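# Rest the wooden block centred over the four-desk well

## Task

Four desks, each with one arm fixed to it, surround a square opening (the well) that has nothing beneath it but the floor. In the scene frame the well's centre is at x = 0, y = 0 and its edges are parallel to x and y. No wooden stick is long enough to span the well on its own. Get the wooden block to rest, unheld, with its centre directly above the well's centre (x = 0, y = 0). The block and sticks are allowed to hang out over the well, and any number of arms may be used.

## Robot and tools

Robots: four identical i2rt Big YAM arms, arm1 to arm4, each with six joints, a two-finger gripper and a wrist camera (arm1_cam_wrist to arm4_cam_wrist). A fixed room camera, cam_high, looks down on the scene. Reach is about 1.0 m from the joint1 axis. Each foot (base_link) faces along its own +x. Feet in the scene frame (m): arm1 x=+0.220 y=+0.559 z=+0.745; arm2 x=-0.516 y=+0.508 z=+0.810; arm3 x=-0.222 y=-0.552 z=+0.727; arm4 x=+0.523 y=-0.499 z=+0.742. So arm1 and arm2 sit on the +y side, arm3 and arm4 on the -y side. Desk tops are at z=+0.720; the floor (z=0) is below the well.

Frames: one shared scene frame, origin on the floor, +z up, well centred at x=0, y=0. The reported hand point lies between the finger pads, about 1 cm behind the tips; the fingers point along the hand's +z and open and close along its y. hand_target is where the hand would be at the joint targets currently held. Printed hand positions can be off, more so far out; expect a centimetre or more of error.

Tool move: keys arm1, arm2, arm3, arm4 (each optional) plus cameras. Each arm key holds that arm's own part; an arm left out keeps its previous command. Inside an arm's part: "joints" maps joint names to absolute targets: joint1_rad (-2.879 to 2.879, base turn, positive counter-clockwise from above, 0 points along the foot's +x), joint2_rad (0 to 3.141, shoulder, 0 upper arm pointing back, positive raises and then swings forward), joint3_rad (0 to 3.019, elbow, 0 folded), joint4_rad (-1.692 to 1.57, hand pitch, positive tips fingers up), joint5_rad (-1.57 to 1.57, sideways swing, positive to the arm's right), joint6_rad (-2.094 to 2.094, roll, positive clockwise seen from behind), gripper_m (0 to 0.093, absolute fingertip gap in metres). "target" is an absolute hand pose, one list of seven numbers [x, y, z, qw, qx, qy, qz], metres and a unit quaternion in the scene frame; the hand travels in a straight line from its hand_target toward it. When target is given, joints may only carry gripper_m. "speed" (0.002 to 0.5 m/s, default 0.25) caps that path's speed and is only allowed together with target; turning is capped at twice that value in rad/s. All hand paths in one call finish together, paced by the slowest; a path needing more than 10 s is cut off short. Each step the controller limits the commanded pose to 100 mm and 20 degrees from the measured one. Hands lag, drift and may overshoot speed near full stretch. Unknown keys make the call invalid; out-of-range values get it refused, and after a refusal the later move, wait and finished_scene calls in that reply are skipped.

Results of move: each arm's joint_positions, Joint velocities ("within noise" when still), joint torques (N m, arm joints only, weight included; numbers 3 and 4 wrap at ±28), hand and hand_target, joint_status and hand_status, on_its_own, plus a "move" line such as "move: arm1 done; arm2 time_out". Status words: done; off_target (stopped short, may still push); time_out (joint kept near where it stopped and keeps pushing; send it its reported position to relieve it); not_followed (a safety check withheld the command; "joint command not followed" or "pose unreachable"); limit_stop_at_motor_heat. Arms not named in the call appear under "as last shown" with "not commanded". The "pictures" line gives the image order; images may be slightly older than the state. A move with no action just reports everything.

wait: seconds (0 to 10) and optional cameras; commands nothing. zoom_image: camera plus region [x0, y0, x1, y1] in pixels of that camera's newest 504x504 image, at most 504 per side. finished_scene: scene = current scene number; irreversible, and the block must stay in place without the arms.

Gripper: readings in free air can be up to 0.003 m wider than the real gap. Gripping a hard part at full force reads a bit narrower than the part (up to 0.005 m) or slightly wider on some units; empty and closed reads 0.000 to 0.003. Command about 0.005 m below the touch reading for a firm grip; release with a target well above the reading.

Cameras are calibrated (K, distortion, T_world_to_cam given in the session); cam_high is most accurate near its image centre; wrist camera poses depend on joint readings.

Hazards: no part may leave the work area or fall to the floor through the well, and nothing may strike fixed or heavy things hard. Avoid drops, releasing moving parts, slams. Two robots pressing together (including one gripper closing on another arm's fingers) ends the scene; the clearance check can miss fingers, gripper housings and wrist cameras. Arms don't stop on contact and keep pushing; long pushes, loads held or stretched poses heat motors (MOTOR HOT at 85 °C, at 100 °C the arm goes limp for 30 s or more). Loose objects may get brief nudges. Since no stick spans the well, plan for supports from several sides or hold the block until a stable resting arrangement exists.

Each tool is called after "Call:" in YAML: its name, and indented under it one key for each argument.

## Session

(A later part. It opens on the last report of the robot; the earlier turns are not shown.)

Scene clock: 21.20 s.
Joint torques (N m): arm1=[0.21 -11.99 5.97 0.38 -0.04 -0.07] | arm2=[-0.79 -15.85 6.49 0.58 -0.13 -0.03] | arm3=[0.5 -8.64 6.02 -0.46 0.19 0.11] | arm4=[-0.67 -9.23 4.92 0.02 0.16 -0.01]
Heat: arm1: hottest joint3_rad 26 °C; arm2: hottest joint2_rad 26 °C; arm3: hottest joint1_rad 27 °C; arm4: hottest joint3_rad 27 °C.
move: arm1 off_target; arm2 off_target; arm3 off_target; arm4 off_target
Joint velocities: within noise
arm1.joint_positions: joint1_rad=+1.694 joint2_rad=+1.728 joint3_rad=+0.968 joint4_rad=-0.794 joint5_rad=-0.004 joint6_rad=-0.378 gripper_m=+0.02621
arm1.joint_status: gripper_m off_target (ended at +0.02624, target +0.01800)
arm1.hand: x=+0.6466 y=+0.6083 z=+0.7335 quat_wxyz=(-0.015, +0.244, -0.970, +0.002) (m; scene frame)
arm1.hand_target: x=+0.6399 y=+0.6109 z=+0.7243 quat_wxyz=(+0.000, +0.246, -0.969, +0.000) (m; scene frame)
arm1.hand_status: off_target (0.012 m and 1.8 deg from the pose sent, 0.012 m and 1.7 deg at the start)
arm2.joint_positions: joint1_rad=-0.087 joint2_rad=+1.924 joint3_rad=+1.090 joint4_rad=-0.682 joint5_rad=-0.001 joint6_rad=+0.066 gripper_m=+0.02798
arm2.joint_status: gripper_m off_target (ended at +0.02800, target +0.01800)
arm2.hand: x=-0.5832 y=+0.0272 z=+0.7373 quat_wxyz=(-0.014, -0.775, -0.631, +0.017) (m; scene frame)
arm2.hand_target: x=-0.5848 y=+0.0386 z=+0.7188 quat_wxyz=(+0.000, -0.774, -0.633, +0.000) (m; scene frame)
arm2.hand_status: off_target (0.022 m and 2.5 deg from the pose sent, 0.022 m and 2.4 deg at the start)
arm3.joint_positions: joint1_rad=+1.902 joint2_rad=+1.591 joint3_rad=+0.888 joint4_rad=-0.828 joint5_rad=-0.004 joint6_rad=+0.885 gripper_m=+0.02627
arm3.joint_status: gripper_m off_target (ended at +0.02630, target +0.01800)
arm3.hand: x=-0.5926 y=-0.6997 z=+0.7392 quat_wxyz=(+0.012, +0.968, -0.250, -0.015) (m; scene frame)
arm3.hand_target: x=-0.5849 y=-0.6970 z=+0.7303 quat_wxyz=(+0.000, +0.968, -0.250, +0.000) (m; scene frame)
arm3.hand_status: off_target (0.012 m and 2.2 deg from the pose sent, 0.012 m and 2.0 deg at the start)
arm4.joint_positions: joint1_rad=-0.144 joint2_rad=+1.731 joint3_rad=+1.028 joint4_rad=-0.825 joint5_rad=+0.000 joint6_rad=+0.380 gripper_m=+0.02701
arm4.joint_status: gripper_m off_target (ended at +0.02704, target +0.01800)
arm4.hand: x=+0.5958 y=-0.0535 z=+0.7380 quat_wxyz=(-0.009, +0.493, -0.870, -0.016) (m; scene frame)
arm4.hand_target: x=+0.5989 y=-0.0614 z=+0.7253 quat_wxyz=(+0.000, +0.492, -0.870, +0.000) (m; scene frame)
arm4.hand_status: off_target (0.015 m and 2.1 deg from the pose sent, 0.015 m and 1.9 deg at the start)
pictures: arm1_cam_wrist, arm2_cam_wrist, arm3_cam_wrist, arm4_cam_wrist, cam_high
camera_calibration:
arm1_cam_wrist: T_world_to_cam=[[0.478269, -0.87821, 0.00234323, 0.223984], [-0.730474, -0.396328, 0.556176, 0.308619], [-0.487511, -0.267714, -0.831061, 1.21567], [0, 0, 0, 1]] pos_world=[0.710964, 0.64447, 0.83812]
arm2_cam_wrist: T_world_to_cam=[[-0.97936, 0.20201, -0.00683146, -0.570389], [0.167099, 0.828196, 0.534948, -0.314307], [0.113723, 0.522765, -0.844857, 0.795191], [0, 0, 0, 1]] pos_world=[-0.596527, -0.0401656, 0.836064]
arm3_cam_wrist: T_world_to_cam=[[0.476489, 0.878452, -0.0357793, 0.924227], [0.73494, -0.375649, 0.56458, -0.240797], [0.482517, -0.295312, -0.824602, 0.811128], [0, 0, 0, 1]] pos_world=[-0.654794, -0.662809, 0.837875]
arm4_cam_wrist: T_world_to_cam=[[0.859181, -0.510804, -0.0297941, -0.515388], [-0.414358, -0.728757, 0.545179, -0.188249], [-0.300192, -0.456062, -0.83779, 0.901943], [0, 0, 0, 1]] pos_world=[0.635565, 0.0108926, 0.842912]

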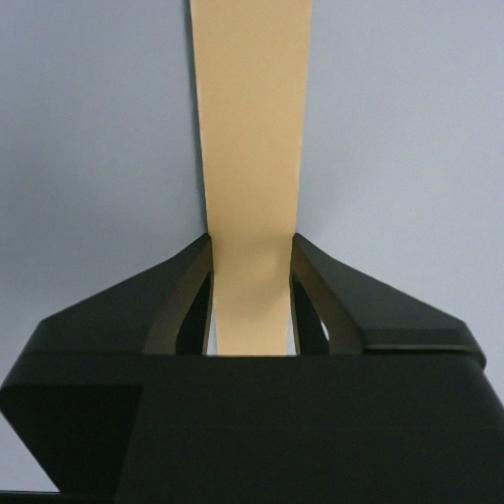

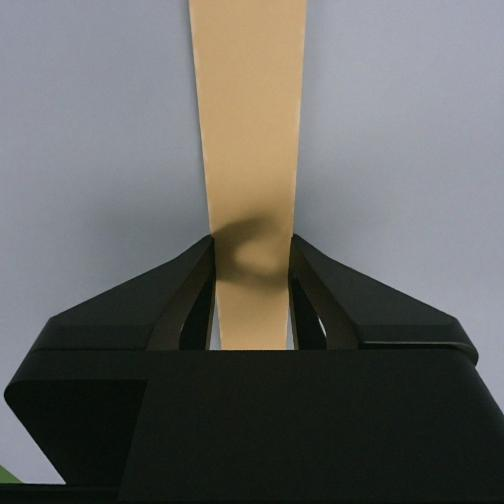

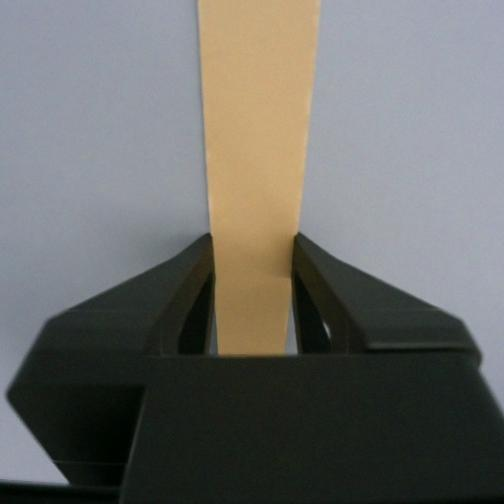

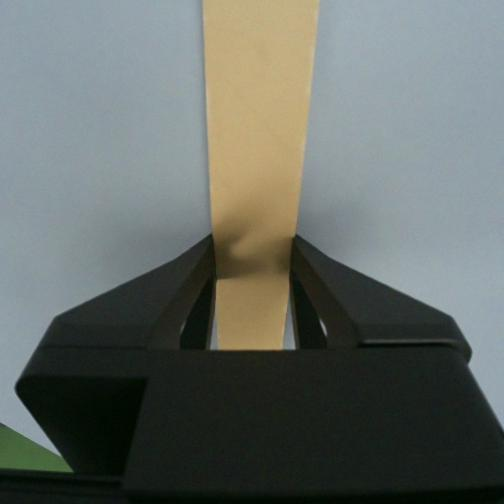

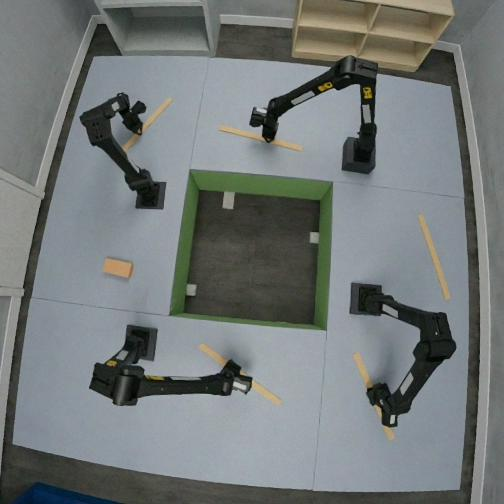

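Call:
move:
  arm1: {"target":[0.53,0.594,1.08,0,-0.2419,0.9703,0],"speed":0.2}
  arm3: {"target":[-0.53,-0.68,1.08,0,0.9681,-0.2504,0],"speed":0.2}
  arm2: {"target":[-0.583,0.038,0.80,0,0.7744,0.6327,0],"speed":0.1}
  arm4: {"target":[0.597,-0.061,0.80,0,0.4924,-0.8704,0],"speed":0.1}

Call:
move:
  arm1: {"joints":{"joint1_rad":-0.8}}

Scene clock: 29.03 s.
Joint torques (N m): arm1=[-0.91 -7.06 11.75 0.36 -0.03 -0.13] | arm2=[-0.85 -19.37 10.36 0.08 -0.07 0.03] | arm3=[1.03 -6.42 12.45 -0.17 0.13 0.18] | arm4=[-0.32 -11.28 8.24 -0.28 0.06 0.05]
Heat: arm1: hottest joint3_rad 26 °C; arm2: hottest joint2_rad 26 °C; arm3: hottest joint1_rad 27 °C; arm4: hottest joint3_rad 27 °C.
move: arm1 off_target; arm2 off_target; arm3 off_target; arm4 off_target
Joint velocities: within noise
arm1.joint_positions: joint1_rad=+1.694 joint2_rad=+1.141 joint3_rad=+1.287 joint4_rad=-1.700 joint5_rad=-0.004 joint6_rad=-0.378 gripper_m=+0.02621
arm1.joint_status: not commanded
arm1.hand: x=+0.5208 y=+0.5952 z=+1.0594 quat_wxyz=(-0.015, +0.244, -0.970, +0.002) (m; scene frame)
arm1.hand_target: x=+0.5293 y=+0.5940 z=+1.0789 quat_wxyz=(-0.036, +0.242, -0.970, +0.005) (m; scene frame)
arm1.hand_status: off_target (0.023 m and 1.7 deg from the pose sent, 0.366 m and 1.8 deg at the start; a joint's target at an end of its range on 23 of 77 steps)
arm2.joint_positions: joint1_rad=-0.087 joint2_rad=+1.821 joint3_rad=+1.090 joint4_rad=-0.868 joint5_rad=-0.001 joint6_rad=+0.066 gripper_m=+0.02798
arm2.joint_status: not commanded
arm2.hand: x=-0.5791 y=+0.0545 z=+0.7835 quat_wxyz=(+0.014, -0.775, -0.631, -0.014) (m; scene frame)
arm2.hand_target: x=-0.5829 y=+0.0386 z=+0.8000 quat_wxyz=(+0.000, -0.774, -0.633, +0.000) (m; scene frame)
arm2.hand_status: off_target (0.024 m and 2.2 deg from the pose sent, 0.064 m and 2.6 deg at the start)
arm3.joint_positions: joint1_rad=+1.907 joint2_rad=+1.143 joint3_rad=+1.345 joint4_rad=-1.670 joint5_rad=-0.003 joint6_rad=+0.886 gripper_m=+0.02627
arm3.joint_status: not commanded
arm3.hand: x=-0.5249 y=-0.6750 z=+1.0596 quat_wxyz=(+0.031, +0.968, -0.248, -0.041) (m; scene frame)
arm3.hand_target: x=-0.5294 y=-0.6797 z=+1.0789 quat_wxyz=(+0.042, +0.966, -0.249, -0.057) (m; scene frame)
arm3.hand_status: off_target (0.022 m and 5.9 deg from the pose sent, 0.347 m and 2.2 deg at the start; a joint's target at an end of its range on 27 of 77 steps)
arm4.joint_positions: joint1_rad=-0.144 joint2_rad=+1.644 joint3_rad=+1.060 joint4_rad=-1.017 joint5_rad=+0.003 joint6_rad=+0.380 gripper_m=+0.02702
arm4.joint_status: not commanded
arm4.hand: x=+0.5930 y=-0.0759 z=+0.7840 quat_wxyz=(+0.012, +0.493, -0.870, +0.014) (m; scene frame)
arm4.hand_target: x=+0.5970 y=-0.0616 z=+0.8001 quat_wxyz=(+0.000, +0.492, -0.870, +0.000) (m; scene frame)
arm4.hand_status: off_target (0.022 m and 2.1 deg from the pose sent, 0.062 m and 2.1 deg at the start)
pictures: arm1_cam_wrist, arm2_cam_wrist, arm3_cam_wrist, arm4_cam_wrist, cam_high
camera_calibration:
arm1_cam_wrist: T_world_to_cam=[[0.47829, -0.878199, 0.00201955, 0.272143], [-0.729882, -0.396232, 0.557021, 0.0290909], [-0.488375, -0.267892, -0.830496, 1.42165], [0, 0, 0, 1]] pos_world=[0.585367, 0.631371, 1.16392]
arm2_cam_wrist: T_world_to_cam=[[-0.979251, 0.202642, -0.00215599, -0.575149], [0.160349, 0.781294, 0.603215, -0.417079], [0.123921, 0.590353, -0.797576, 0.784721], [0, 0, 0, 1]] pos_world=[-0.59358, -0.0208524, 0.876223]
arm3_cam_wrist: T_world_to_cam=[[0.468568, 0.879484, -0.0833757, 0.928625], [0.76943, -0.359909, 0.527678, -0.394404], [0.434076, -0.311404, -0.845343, 1.03566], [0, 0, 0, 1]] pos_world=[-0.581215, -0.63615, 1.16103]
arm4_cam_wrist: T_world_to_cam=[[0.859218, -0.51161, -0.0000716648, -0.546483], [-0.409232, -0.687364, 0.60005, -0.273827], [-0.307041, -0.515545, -0.799962, 0.899219], [0, 0, 0, 1]] pos_world=[0.633587, -0.00421774, 0.883613]

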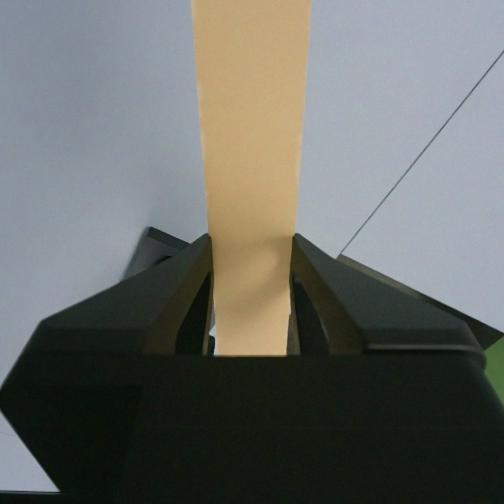

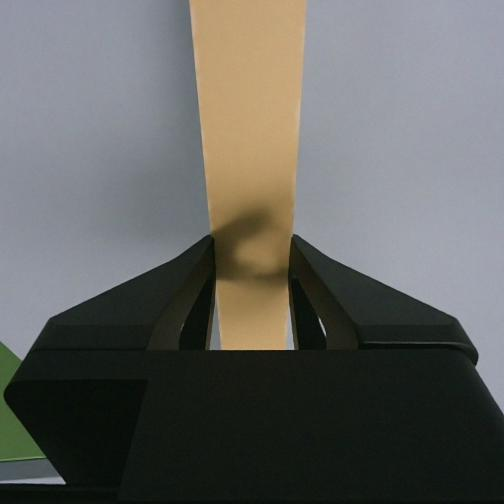

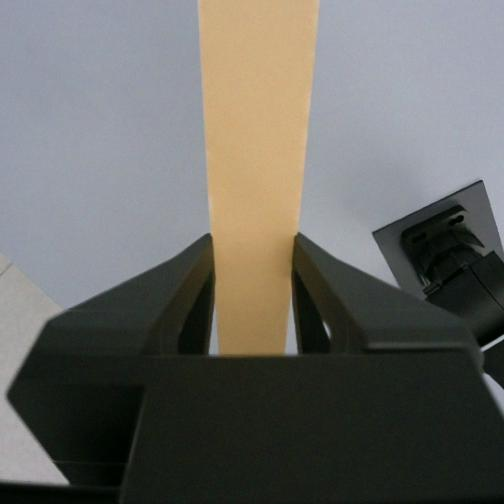

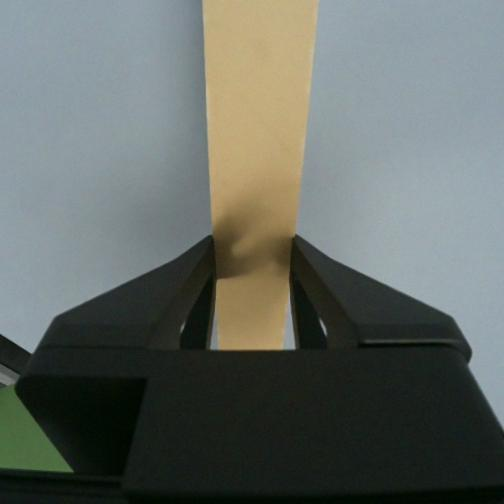

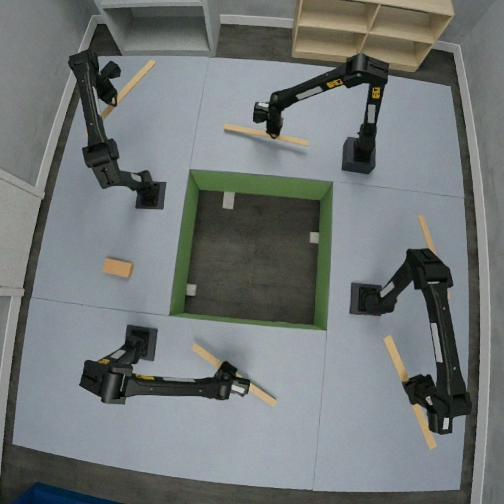

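Scene clock: 31.30 s.
Joint torques (N m): arm1=[-0.73 -8.41 11.79 0.29 -0.08 -0.13] | arm2=[-0.44 -19.6 10.3 0.18 -0.1 0.01] | arm3=[1.08 -6.36 12.51 -0.16 0.13 0.2] | arm4=[-0.44 -11.22 8.24 -0.28 0.07 0.05]
Heat: arm1: hottest joint3_rad 27 °C; arm2: hottest joint2_rad 26 °C; arm3: hottest joint1_rad 27 °C; arm4: hottest joint3_rad 27 °C.
move: arm1 done
Joint velocities: within noise
arm1.joint_positions: joint1_rad=-0.792 joint2_rad=+1.151 joint3_rad=+1.287 joint4_rad=-1.700 joint5_rad=-0.003 joint6_rad=-0.378 gripper_m=+0.02623
arm1.joint_status: all done
arm1.hand: x=-0.0068 y=+0.3445 z=+1.0495 quat_wxyz=(-0.007, -0.840, -0.543, -0.003) (m; scene frame)
arm1.hand_target: x=-0.0135 y=+0.3415 z=+1.0718 quat_wxyz=(-0.012, -0.841, -0.541, +0.023) (m; scene frame)
arm1.hand_status: not commanded
arm2, arm3, arm4: as last shown
arm2.joint_positions: joint1_rad=-0.087 joint2_rad=+1.821 joint3_rad=+1.090 joint4_rad=-0.869 joint5_rad=-0.001 joint6_rad=+0.066 gripper_m=+0.02798
arm2.hand: x=-0.5791 y=+0.0546 z=+0.7835 quat_wxyz=(+0.014, -0.775, -0.631, -0.014) (m; scene frame)
arm3.hand: x=-0.5249 y=-0.6750 z=+1.0596 quat_wxyz=(+0.031, +0.967, -0.248, -0.041) (m; scene frame)
arm3.hand_target: x=-0.5295 y=-0.6797 z=+1.0789 quat_wxyz=(+0.042, +0.966, -0.249, -0.057) (m; scene frame)
arm4.hand_target: x=+0.5970 y=-0.0615 z=+0.8001 quat_wxyz=(+0.000, +0.492, -0.870, +0.000) (m; scene frame)
pictures: arm1_cam_wrist, arm2_cam_wrist, arm3_cam_wrist, arm4_cam_wrist, cam_high
camera_calibration:
arm1_cam_wrist: T_world_to_cam=[[-0.914149, 0.404665, -0.0240231, -0.119741], [0.317688, 0.751955, 0.577614, -0.859861], [0.251805, 0.520394, -0.815956, 0.806794], [0, 0, 0, 1]] pos_world=[-0.0394479, 0.275181, 1.1521]
arm2_cam_wrist: T_world_to_cam=[[-0.979252, 0.202637, -0.00208324, -0.575234], [0.160345, 0.781076, 0.603498, -0.417414], [0.123918, 0.590642, -0.797362, 0.784479], [0, 0, 0, 1]] pos_world=[-0.59358, -0.0207511, 0.876224]
arm3_cam_wrist: T_world_to_cam=[[0.468873, 0.879318, -0.0834192, 0.928747], [0.769304, -0.360149, 0.527697, -0.394652], [0.43397, -0.311597, -0.845327, 1.03546], [0, 0, 0, 1]] pos_world=[-0.581216, -0.636151, 1.16103]
arm4_cam_wrist: T_world_to_cam=[[0.859218, -0.51161, -0.0000716648, -0.546483], [-0.409232, -0.687364, 0.60005, -0.273827], [-0.307041, -0.515545, -0.799962, 0.899219], [0, 0, 0, 1]] pos_world=[0.633587, -0.00421774, 0.883613]

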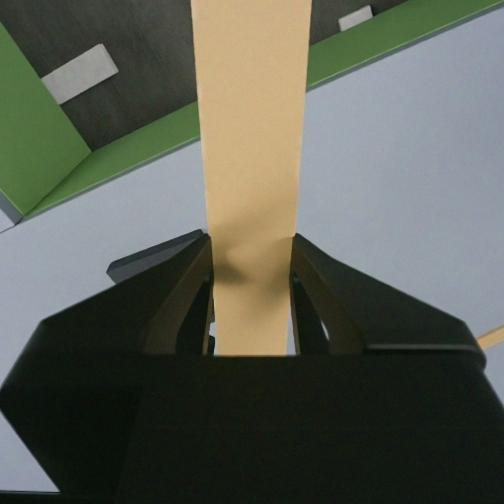

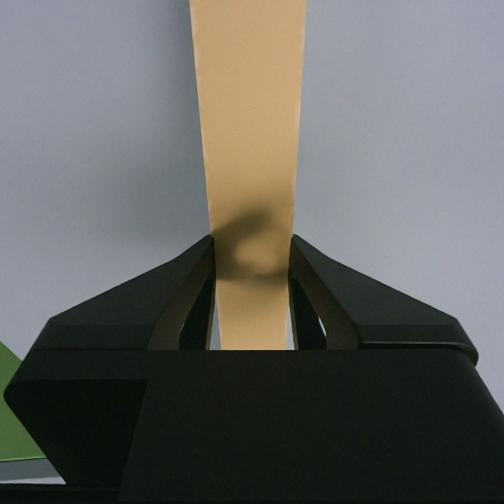

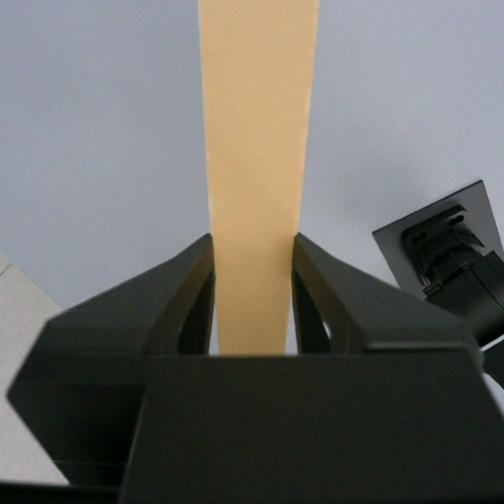

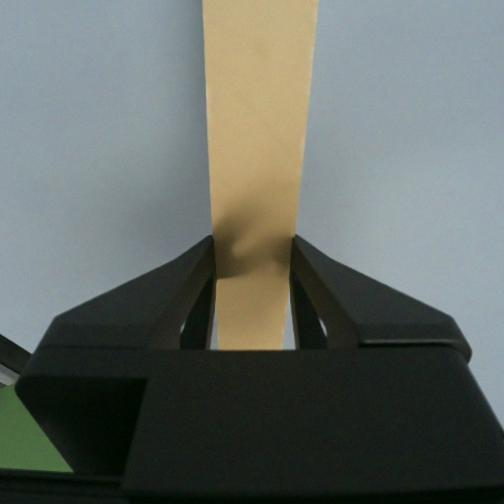

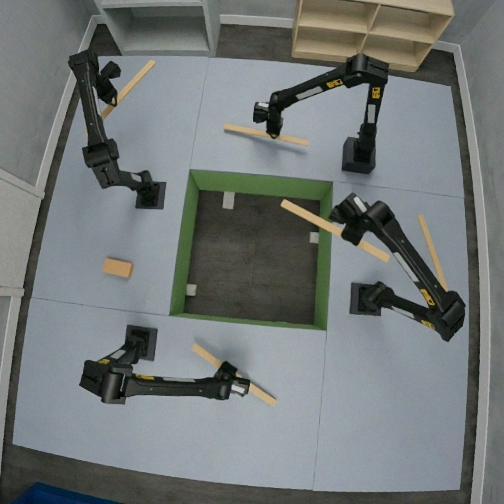

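Call:
move:
  arm1: {"target":[-0.04,0.325,0.83,-0.0962,0.7005,0.7005,-0.0962],"speed":0.2}
  cameras: []

Call:
move:
  arm3: {"joints":{"joint1_rad":-0.85}}
  cameras: ["cam_high"]

Scene clock: 33.73 s.
Joint torques (N m): arm1=[0.38 -7.53 7.16 1.36 0.1 -0.21] | arm2=[-0.79 -19.55 10.26 0.12 -0.14 0.01] | arm3=[1.03 -6.36 12.52 -0.18 0.14 0.2] | arm4=[-0.44 -11.52 8.27 -0.28 0.06 0.04]
Heat: arm1: hottest joint3_rad 27 °C; arm2: hottest joint2_rad 27 °C; arm3: hottest joint1_rad 27 °C; arm4: hottest joint3_rad 27 °C.
move: arm1 done
Joint velocities: within noise
arm1.joint_positions: joint1_rad=-0.725 joint2_rad=+1.237 joint3_rad=+0.750 joint4_rad=-0.891 joint5_rad=+0.214 joint6_rad=-0.737 gripper_m=+0.02623
arm1.joint_status: not commanded
arm1.hand: x=-0.0411 y=+0.3274 z=+0.8338 quat_wxyz=(+0.095, -0.707, -0.694, +0.097) (m; scene frame)
arm1.hand_target: x=-0.0400 y=+0.3250 z=+0.8301 quat_wxyz=(+0.096, -0.701, -0.701, +0.096) (m; scene frame)
arm1.hand_status: done (0.005 m and 1.1 deg from the pose sent, 0.223 m and 29.2 deg at the start)
arm2, arm3, arm4: as last shown
pictures: none
No camera images: "cameras" was empty.

Scene clock: 36.10 s.
Joint torques (N m): arm1=[0.38 -7.53 7.16 1.32 0.1 -0.19] | arm2=[-0.85 -19.43 10.19 -0.08 -0.07 0] | arm3=[-0.09 -7.36 12.52 -0.14 0.09 0.19] | arm4=[-0.26 -11.34 8.23 -0.25 0.07 0.03]
Heat: arm1: hottest joint3_rad 27 °C; arm2: hottest joint2_rad 27 °C; arm3: hottest joint1_rad 27 °C; arm4: hottest joint3_rad 27 °C.
move: arm3 done
Joint velocities: within noise
arm1, arm2, arm4: as last shown
arm1.hand: x=-0.0412 y=+0.3274 z=+0.8338 quat_wxyz=(+0.095, -0.707, -0.694, +0.097) (m; scene frame)
arm3.joint_positions: joint1_rad=-0.845 joint2_rad=+1.157 joint3_rad=+1.345 joint4_rad=-1.670 joint5_rad=-0.001 joint6_rad=+0.887 gripper_m=+0.02626
arm3.joint_status: all done
arm3.hand: x=+0.0131 y=-0.3228 z=+1.0562 quat_wxyz=(-0.030, -0.057, -0.997, -0.034) (m; scene frame)
arm3.hand_target: x=+0.0166 y=-0.3218 z=+1.0797 quat_wxyz=(-0.047, -0.065, -0.995, -0.054) (m; scene frame)
arm3.hand_status: not commanded
pictures: cam_high

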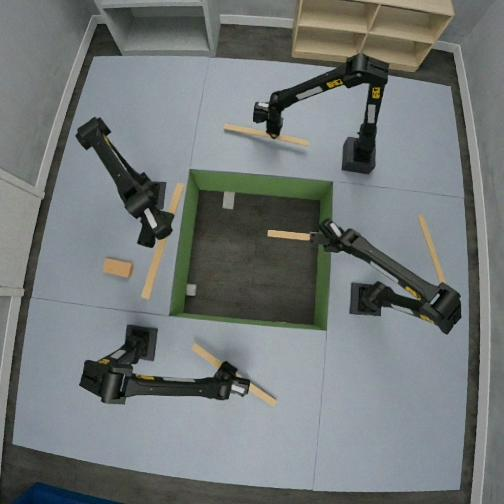

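Call:
move:
  arm3: {"target":[0.04,-0.33,0.85,0.0945,0.7007,-0.7007,-0.0945],"speed":0.25}
  arm2: {"target":[-0.36,-0.04,0.85,-0.144,0,0.9896,0],"speed":0.25}
  arm4: {"target":[0.36,0.04,0.85,0,0.9905,0,-0.1376],"speed":0.25}

Scene clock: 42.07 s.
Joint torques (N m): arm1=[0.44 -7.47 7.16 1.33 0.1 -0.18] | arm2=[-0.09 -19.55 12.9 -0.2 0.21 -0.06] | arm3=[-0.26 -8.41 7.64 0.02 -0.15 -0.07] | arm4=[0.32 -12.57 9.47 -0.21 -0.56 -0.07]
Heat: arm1: hottest joint3_rad 27 °C; arm2: hottest joint2_rad 27 °C; arm3: hottest joint1_rad 27 °C; arm4: hottest joint3_rad 28 °C.
move: arm2 off_target; arm3 done; arm4 off_target
Joint velocities: within noise
arm1: as last shown
arm2.joint_positions: joint1_rad=+0.404 joint2_rad=+1.969 joint3_rad=+1.533 joint4_rad=-1.223 joint5_rad=+0.270 joint6_rad=-1.185 gripper_m=+0.02797
arm2.joint_status: not commanded
arm2.hand: x=-0.3674 y=-0.0300 z=+0.8557 quat_wxyz=(+0.142, -0.009, -0.990, +0.003) (m; scene frame)
arm2.hand_target: x=-0.3602 y=-0.0395 z=+0.8500 quat_wxyz=(+0.144, +0.000, -0.990, +0.000) (m; scene frame)
arm2.hand_status: off_target (0.014 m and 1.1 deg from the pose sent, 0.248 m and 102.4 deg at the start)
arm3.joint_positions: joint1_rad=-0.986 joint2_rad=+1.446 joint3_rad=+1.045 joint4_rad=-1.392 joint5_rad=-0.155 joint6_rad=-0.948 gripper_m=+0.02627
arm3.joint_status: not commanded
arm3.hand: x=+0.0358 y=-0.3301 z=+0.8529 quat_wxyz=(+0.097, +0.698, -0.703, -0.094) (m; scene frame)
arm3.hand_target: x=+0.0400 y=-0.3301 z=+0.8501 quat_wxyz=(+0.094, +0.701, -0.701, -0.094) (m; scene frame)
arm3.hand_status: done (0.005 m and 0.5 deg from the pose sent, 0.208 m and 97.5 deg at the start)
arm4.joint_positions: joint1_rad=+0.229 joint2_rad=+1.810 joint3_rad=+1.447 joint4_rad=-1.154 joint5_rad=-0.259 joint6_rad=-1.334 gripper_m=+0.02705
arm4.joint_status: not commanded
arm4.hand: x=+0.3657 y=+0.0281 z=+0.8450 quat_wxyz=(+0.005, +0.991, -0.009, -0.134) (m; scene frame)
arm4.hand_target: x=+0.3601 y=+0.0396 z=+0.8501 quat_wxyz=(+0.000, +0.990, +0.000, -0.138) (m; scene frame)
arm4.hand_status: off_target (0.014 m and 1.3 deg from the pose sent, 0.268 m and 121.8 deg at the start)
pictures: arm1_cam_wrist, arm2_cam_wrist, arm3_cam_wrist, arm4_cam_wrist, cam_high
camera_calibration:
arm1_cam_wrist: T_world_to_cam=[[-0.965399, 0.0117218, 0.260514, -0.260164], [0.160369, 0.814445, 0.557639, -0.721731], [-0.205638, 0.580122, -0.788144, 0.586812], [0, 0, 0, 1]] pos_world=[-0.0147485, 0.250437, 0.932734]
arm2_cam_wrist: T_world_to_cam=[[-0.0195433, -0.999807, 0.00208568, -0.037684], [-0.626262, 0.0138677, 0.779489, -0.891441], [-0.779368, 0.0139276, -0.626412, 0.370343], [0, 0, 0, 1]] pos_world=[-0.270379, -0.0304726, 0.926934]
arm3_cam_wrist: T_world_to_cam=[[0.962513, 0.00063175, -0.271236, 0.197817], [0.159271, -0.810754, 0.563303, -0.749932], [-0.21955, -0.585387, -0.780462, 0.602533], [0, 0, 0, 1]] pos_world=[0.0613272, -0.255421, 0.946348]
arm4_cam_wrist: T_world_to_cam=[[0.010398, 0.999686, -0.0227994, -0.0107642], [0.943044, -0.002222, 0.332661, -0.619784], [0.332506, -0.0249598, -0.942771, 0.804852], [0, 0, 0, 1]] pos_world=[0.316977, 0.0294726, 0.964723]

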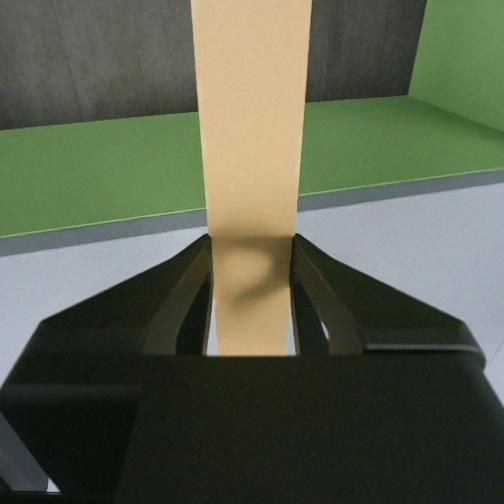

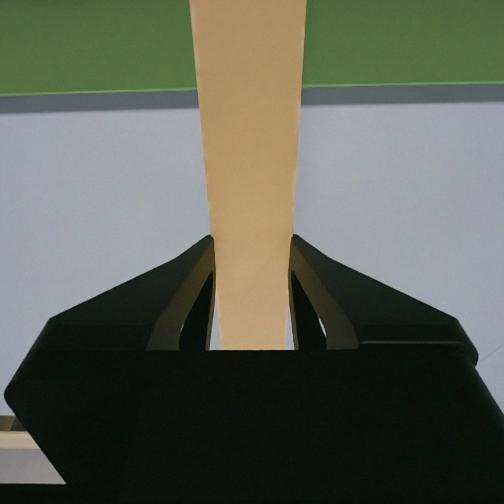

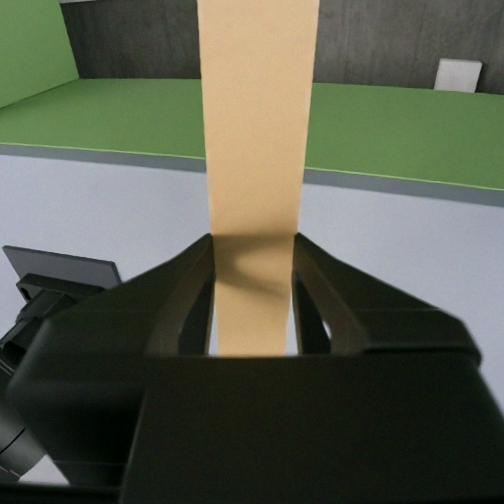

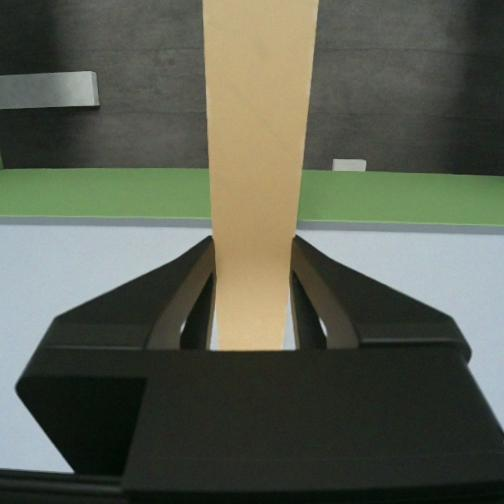

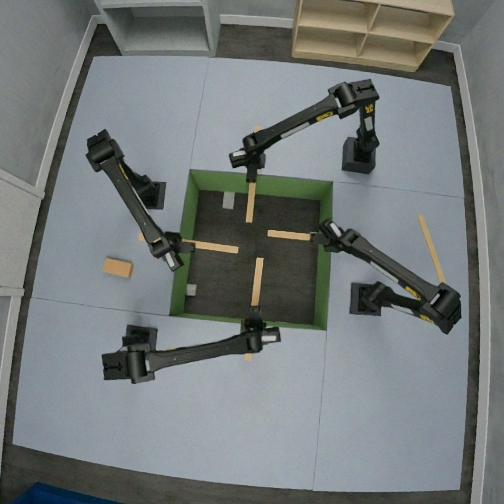

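Call:
move:
  arm1: {"target":[-0.039,0.320,0.786,-0.0962,0.7005,0.7005,-0.0962],"speed":0.1}
  arm3: {"target":[0.044,-0.3285,0.789,0.0945,0.7007,-0.7007,-0.0945],"speed":0.1}
  arm2: {"target":[-0.332,-0.050,0.784,-0.144,0,0.9896,0],"speed":0.1}
  arm4: {"target":[0.328,0.051,0.791,0,0.9905,0,-0.1376],"speed":0.1}
  cameras: ["cam_high"]

Call:
zoom_image:
  camera: "cam_high"
  region: [160, 150, 350, 340]

Scene clock: 44.07 s.
Joint torques (N m): arm1=[0.56 -7.88 6.48 1.37 0.11 -0.06] | arm2=[0.32 -21.01 11.66 0.7 0.01 0.19] | arm3=[-0.44 -8.82 6.93 0.01 -0.14 -0.05] | arm4=[0.21 -13.74 8.24 0.68 -0.41 0.19]
Heat: arm1: hottest joint3_rad 27 °C; arm2: hottest joint2_rad 27 °C; arm3: hottest joint1_rad 27 °C; arm4: hottest joint3_rad 28 °C.
move: arm1 done; arm2 off_target; arm3 done; arm4 off_target
Joint velocities: within noise
arm1.joint_positions: joint1_rad=-0.716 joint2_rad=+1.323 joint3_rad=+0.692 joint4_rad=-0.746 joint5_rad=+0.215 joint6_rad=-0.737 gripper_m=+0.02623
arm1.joint_status: not commanded
arm1.hand: x=-0.0414 y=+0.3220 z=+0.7909 quat_wxyz=(+0.096, -0.704, -0.697, +0.098) (m; scene frame)
arm1.hand_target: x=-0.0390 y=+0.3201 z=+0.7861 quat_wxyz=(+0.096, -0.701, -0.700, +0.096) (m; scene frame)
arm1.hand_status: done (0.006 m and 0.5 deg from the pose sent, 0.048 m and 1.0 deg at the start)
arm2.joint_positions: joint1_rad=+0.439 joint2_rad=+2.102 joint3_rad=+1.565 joint4_rad=-1.153 joint5_rad=+0.270 joint6_rad=-1.169 gripper_m=+0.02797
arm2.joint_status: not commanded
arm2.hand: x=-0.3427 y=-0.0380 z=+0.7919 quat_wxyz=(+0.148, +0.002, -0.989, -0.008) (m; scene frame)
arm2.hand_target: x=-0.3322 y=-0.0493 z=+0.7843 quat_wxyz=(+0.144, +0.000, -0.990, +0.000) (m; scene frame)
arm2.hand_status: off_target (0.018 m and 1.0 deg from the pose sent, 0.082 m and 1.1 deg at the start)
arm3.joint_positions: joint1_rad=-0.987 joint2_rad=+1.538 joint3_rad=+0.966 joint4_rad=-1.222 joint5_rad=-0.155 joint6_rad=-0.951 gripper_m=+0.02627
arm3.joint_status: not commanded
arm3.hand: x=+0.0398 y=-0.3276 z=+0.7921 quat_wxyz=(+0.097, +0.699, -0.702, -0.094) (m; scene frame)
arm3.hand_target: x=+0.0440 y=-0.3285 z=+0.7891 quat_wxyz=(+0.094, +0.701, -0.701, -0.094) (m; scene frame)
arm3.hand_status: done (0.005 m and 0.4 deg from the pose sent, 0.064 m and 0.5 deg at the start)
arm4.joint_positions: joint1_rad=+0.278 joint2_rad=+1.917 joint3_rad=+1.447 joint4_rad=-1.050 joint5_rad=-0.259 joint6_rad=-1.307 gripper_m=+0.02705
arm4.joint_status: not commanded
arm4.hand: x=+0.3344 y=+0.0379 z=+0.7891 quat_wxyz=(+0.012, +0.991, +0.002, -0.134) (m; scene frame)
arm4.hand_target: x=+0.3282 y=+0.0506 z=+0.7912 quat_wxyz=(+0.000, +0.990, +0.000, -0.138) (m; scene frame)
arm4.hand_status: off_target (0.015 m and 1.4 deg from the pose sent, 0.070 m and 1.3 deg at the start)
pictures: cam_high

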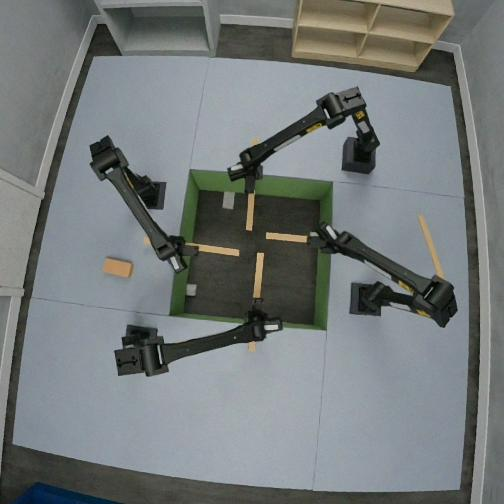

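Scaled by 2.653 from the camera's 504x504 image, which has a finer 720x720 frame.

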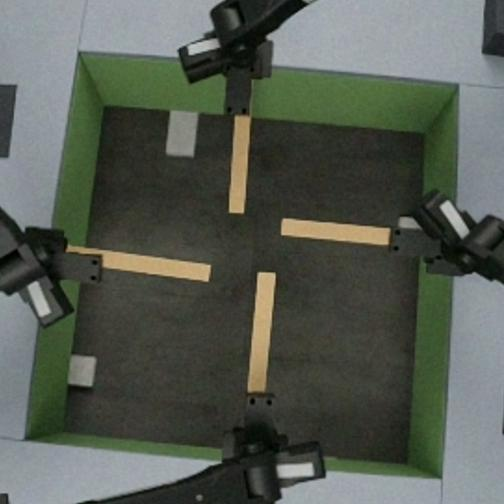

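Call:
move:
  arm1: {"target":[-0.038,0.283,0.787,-0.0942,0.7144,0.6864,-0.0981],"speed":0.08}
  arm3: {"target":[0.044,-0.286,0.790,0.0911,0.7248,-0.6759,-0.0977],"speed":0.08}
  arm2: {"target":[-0.290,-0.051,0.785,-0.144,0,0.9896,0],"speed":0.08}
  arm4: {"target":[0.291,0.052,0.792,0,0.9905,0,-0.1376],"speed":0.08}

Call:
zoom_image:
  camera: "cam_high"
  region: [190, 180, 320, 310]

Scene clock: 46.90 s.
Joint torques (N m): arm1=[0.44 -8.41 9.76 0.59 0.13 0.06] | arm2=[-0.21 -20.25 12.18 0.02 0.03 0.17] | arm3=[0.62 -9.17 10.03 -0.13 -0.29 0.06] | arm4=[-0.09 -13.57 9.09 0.69 -0.3 0.19]
Heat: arm1: hottest joint3_rad 27 °C; arm2: hottest joint2_rad 27 °C; arm3: hottest joint1_rad 27 °C; arm4: hottest joint3_rad 28 °C.
move: arm1 off_target; arm2 off_target; arm3 off_target; arm4 off_target
Joint velocities: within noise
arm1.joint_positions: joint1_rad=-0.642 joint2_rad=+1.394 joint3_rad=+0.716 joint4_rad=-0.745 joint5_rad=+0.228 joint6_rad=-0.636 gripper_m=+0.02623
arm1.joint_status: not commanded
arm1.hand: x=-0.0276 y=+0.3009 z=+0.7762 quat_wxyz=(+0.096, -0.713, -0.690, +0.084) (m; scene frame)
arm1.hand_target: x=-0.0375 y=+0.2836 z=+0.7873 quat_wxyz=(+0.094, -0.714, -0.686, +0.098) (m; scene frame)
arm1.hand_status: off_target (0.023 m and 1.7 deg from the pose sent, 0.039 m and 1.8 deg at the start)
arm2.joint_positions: joint1_rad=+0.506 joint2_rad=+2.142 joint3_rad=+1.646 joint4_rad=-1.186 joint5_rad=+0.264 joint6_rad=-1.106 gripper_m=+0.02797
arm2.joint_status: not commanded
arm2.hand: x=-0.2961 y=-0.0437 z=+0.7945 quat_wxyz=(+0.143, +0.004, -0.990, +0.004) (m; scene frame)
arm2.hand_target: x=-0.2902 y=-0.0506 z=+0.7850 quat_wxyz=(+0.144, +0.000, -0.990, +0.001) (m; scene frame)
arm2.hand_status: off_target (0.013 m and 0.6 deg from the pose sent, 0.055 m and 1.0 deg at the start)
arm3.joint_positions: joint1_rad=-0.916 joint2_rad=+1.591 joint3_rad=+0.998 joint4_rad=-1.222 joint5_rad=-0.169 joint6_rad=-0.951 gripper_m=+0.02627
arm3.joint_status: not commanded
arm3.hand: x=+0.0298 y=-0.3006 z=+0.7836 quat_wxyz=(+0.109, +0.721, -0.677, -0.099) (m; scene frame)
arm3.hand_target: x=+0.0435 y=-0.2865 z=+0.7904 quat_wxyz=(+0.091, +0.725, -0.676, -0.098) (m; scene frame)
arm3.hand_status: off_target (0.021 m and 2.1 deg from the pose sent, 0.042 m and 4.3 deg at the start)
arm4.joint_positions: joint1_rad=+0.344 joint2_rad=+1.935 joint3_rad=+1.475 joint4_rad=-1.048 joint5_rad=-0.256 joint6_rad=-1.245 gripper_m=+0.02705
arm4.joint_status: not commanded
arm4.hand: x=+0.2967 y=+0.0346 z=+0.7893 quat_wxyz=(+0.014, +0.991, +0.004, -0.134) (m; scene frame)
arm4.hand_target: x=+0.2913 y=+0.0514 z=+0.7923 quat_wxyz=(+0.000, +0.990, +0.000, -0.138) (m; scene frame)
arm4.hand_status: off_target (0.019 m and 1.7 deg from the pose sent, 0.046 m and 1.4 deg at the start)
pictures: arm1_cam_wrist, arm2_cam_wrist, arm3_cam_wrist, arm4_cam_wrist, cam_high
camera_calibration:
arm1_cam_wrist: T_world_to_cam=[[-0.969575, 0.0238035, 0.243635, -0.222359], [0.164008, 0.802026, 0.57433, -0.679359], [-0.181731, 0.596814, -0.781528, 0.550053], [0, 0, 0, 1]] pos_world=[-0.00421231, 0.221877, 0.874233]
arm2_cam_wrist: T_world_to_cam=[[0.00636814, -0.999979, 0.000715038, -0.0411254], [-0.625131, -0.0034229, 0.780512, -0.800105], [-0.780494, -0.0054174, -0.62514, 0.385546], [0, 0, 0, 1]] pos_world=[-0.198993, -0.0417746, 0.865541]
arm3_cam_wrist: T_world_to_cam=[[0.953067, 0.0675847, -0.295118, 0.223917], [0.229721, -0.79636, 0.559499, -0.680817], [-0.197207, -0.601035, -0.77451, 0.554388], [0, 0, 0, 1]] pos_world=[0.0523193, -0.224102, 0.876378]
arm4_cam_wrist: T_world_to_cam=[[-0.0185204, 0.999153, -0.0367447, 0.001757], [0.942263, 0.0297325, 0.333551, -0.537778], [0.334361, -0.0284457, -0.942016, 0.774501], [0, 0, 0, 1]] pos_world=[0.247798, 0.0362651, 0.909033]

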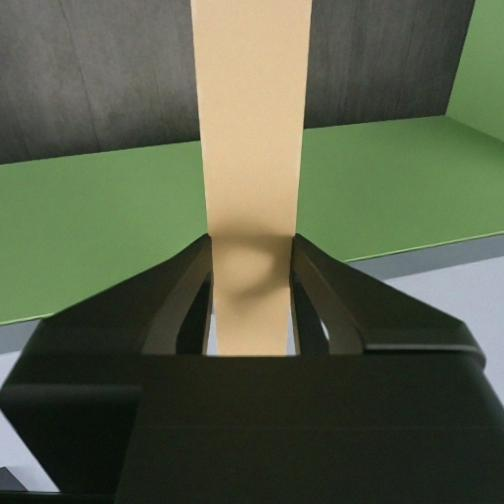

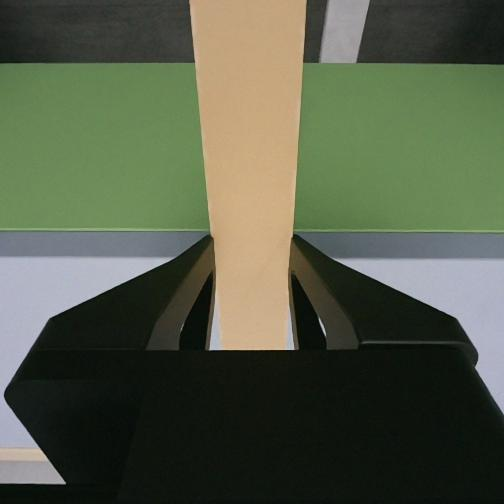

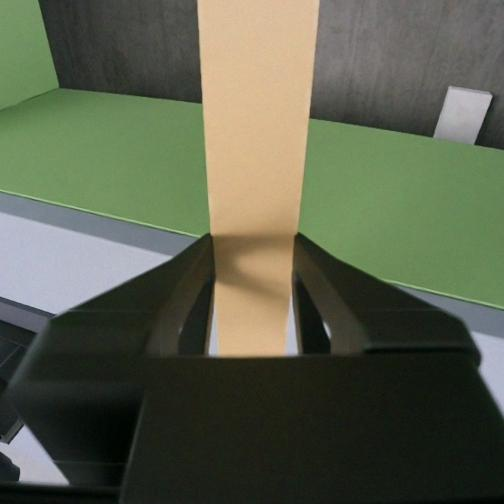

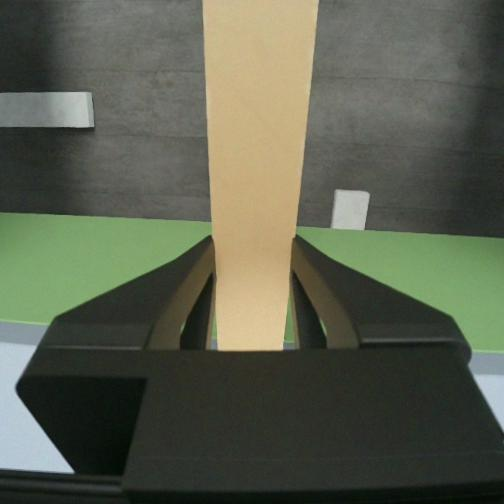

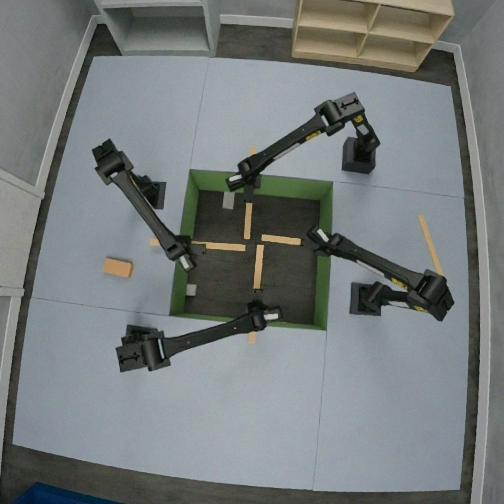

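Scaled by 3.877 from the camera's 504x504 image, which has a finer 720x720 frame.

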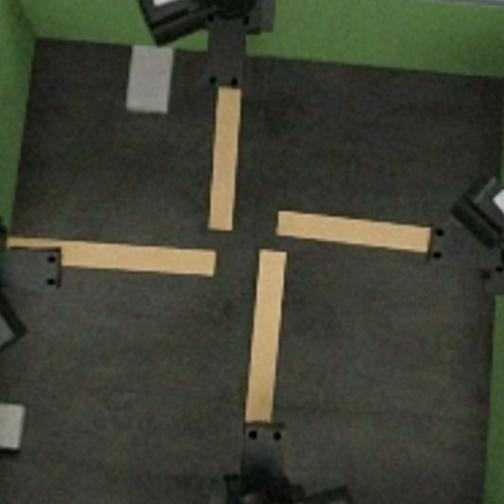

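Call:
move:
  arm1: {"target":[-0.048,0.262,0.802,-0.0942,0.7144,0.6864,-0.0981],"speed":0.08}
  arm3: {"target":[0.053,-0.267,0.800,0.0911,0.7248,-0.6759,-0.0977],"speed":0.08}
  arm2: {"target":[-0.278,-0.047,0.782,-0.144,0,0.9896,0],"speed":0.08}
  arm4: {"target":[0.278,0.057,0.793,0,0.9905,0,-0.1376],"speed":0.08}
  cameras: ["cam_high"]

Call:
zoom_image:
  camera: "cam_high"
  region: [190, 180, 320, 310]

Scene clock: 48.57 s.
Joint torques (N m): arm1=[0.56 -9.17 10.09 0.59 0.12 0.06] | arm2=[0.44 -20.37 11.99 -0.23 -0.03 0.19] | arm3=[0.85 -9.76 10.39 -0.73 -0.31 0.17] | arm4=[0.26 -13.74 9.17 0.32 -0.3 0.18]
Heat: arm1: hottest joint3_rad 27 °C; arm2: hottest joint3_rad 28 °C; arm3: hottest joint1_rad 27 °C; arm4: hottest joint3_rad 28 °C.
move: arm1 off_target; arm2 off_target; arm3 off_target; arm4 off_target
Joint velocities: within noise
arm1.joint_positions: joint1_rad=-0.630 joint2_rad=+1.425 joint3_rad=+0.794 joint4_rad=-0.797 joint5_rad=+0.230 joint6_rad=-0.622 gripper_m=+0.02623
arm1.joint_status: not commanded
arm1.hand: x=-0.0381 y=+0.2804 z=+0.7904 quat_wxyz=(+0.096, -0.713, -0.689, +0.083) (m; scene frame)
arm1.hand_target: x=-0.0474 y=+0.2626 z=+0.8022 quat_wxyz=(+0.094, -0.714, -0.686, +0.098) (m; scene frame)
arm1.hand_status: off_target (0.024 m and 1.7 deg from the pose sent, 0.051 m and 1.7 deg at the start)
arm2.joint_positions: joint1_rad=+0.521 joint2_rad=+2.151 joint3_rad=+1.653 joint4_rad=-1.190 joint5_rad=+0.262 joint6_rad=-1.085 gripper_m=+0.02797
arm2.joint_status: not commanded
arm2.hand: x=-0.2871 y=-0.0411 z=+0.7918 quat_wxyz=(+0.143, +0.001, -0.990, +0.004) (m; scene frame)
arm2.hand_target: x=-0.2782 y=-0.0465 z=+0.7821 quat_wxyz=(+0.144, +0.000, -0.990, +0.000) (m; scene frame)
arm2.hand_status: off_target (0.015 m and 0.5 deg from the pose sent, 0.022 m and 0.6 deg at the start)
arm3.joint_positions: joint1_rad=-0.899 joint2_rad=+1.621 joint3_rad=+1.065 joint4_rad=-1.238 joint5_rad=-0.173 joint6_rad=-0.944 gripper_m=+0.02627
arm3.joint_status: not commanded
arm3.hand: x=+0.0430 y=-0.2802 z=+0.7917 quat_wxyz=(+0.100, +0.725, -0.674, -0.098) (m; scene frame)
arm3.hand_target: x=+0.0526 y=-0.2673 z=+0.8001 quat_wxyz=(+0.091, +0.725, -0.676, -0.098) (m; scene frame)
arm3.hand_status: off_target (0.019 m and 1.1 deg from the pose sent, 0.044 m and 2.1 deg at the start)
arm4.joint_positions: joint1_rad=+0.357 joint2_rad=+1.954 joint3_rad=+1.509 joint4_rad=-1.048 joint5_rad=-0.254 joint6_rad=-1.226 gripper_m=+0.02705
arm4.joint_status: not commanded
arm4.hand: x=+0.2863 y=+0.0432 z=+0.7902 quat_wxyz=(+0.009, +0.991, +0.002, -0.135) (m; scene frame)
arm4.hand_target: x=+0.2782 y=+0.0564 z=+0.7931 quat_wxyz=(+0.000, +0.990, +0.000, -0.138) (m; scene frame)
arm4.hand_status: off_target (0.016 m and 1.1 deg from the pose sent, 0.029 m and 1.7 deg at the start)
pictures: cam_high

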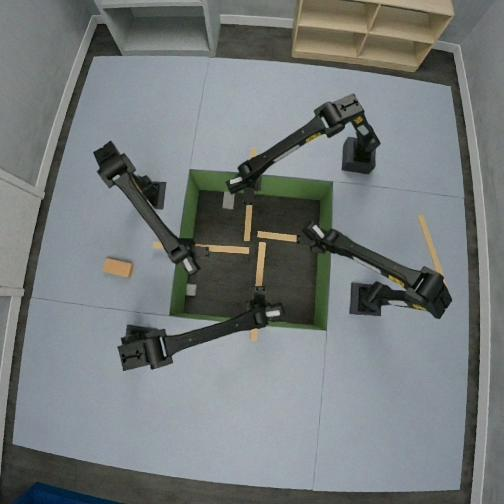

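Scaled by 3.877 from the camera's 504x504 image, which has a finer 720x720 frame.

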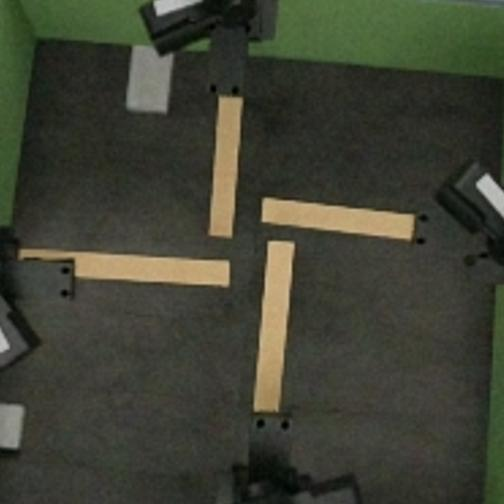

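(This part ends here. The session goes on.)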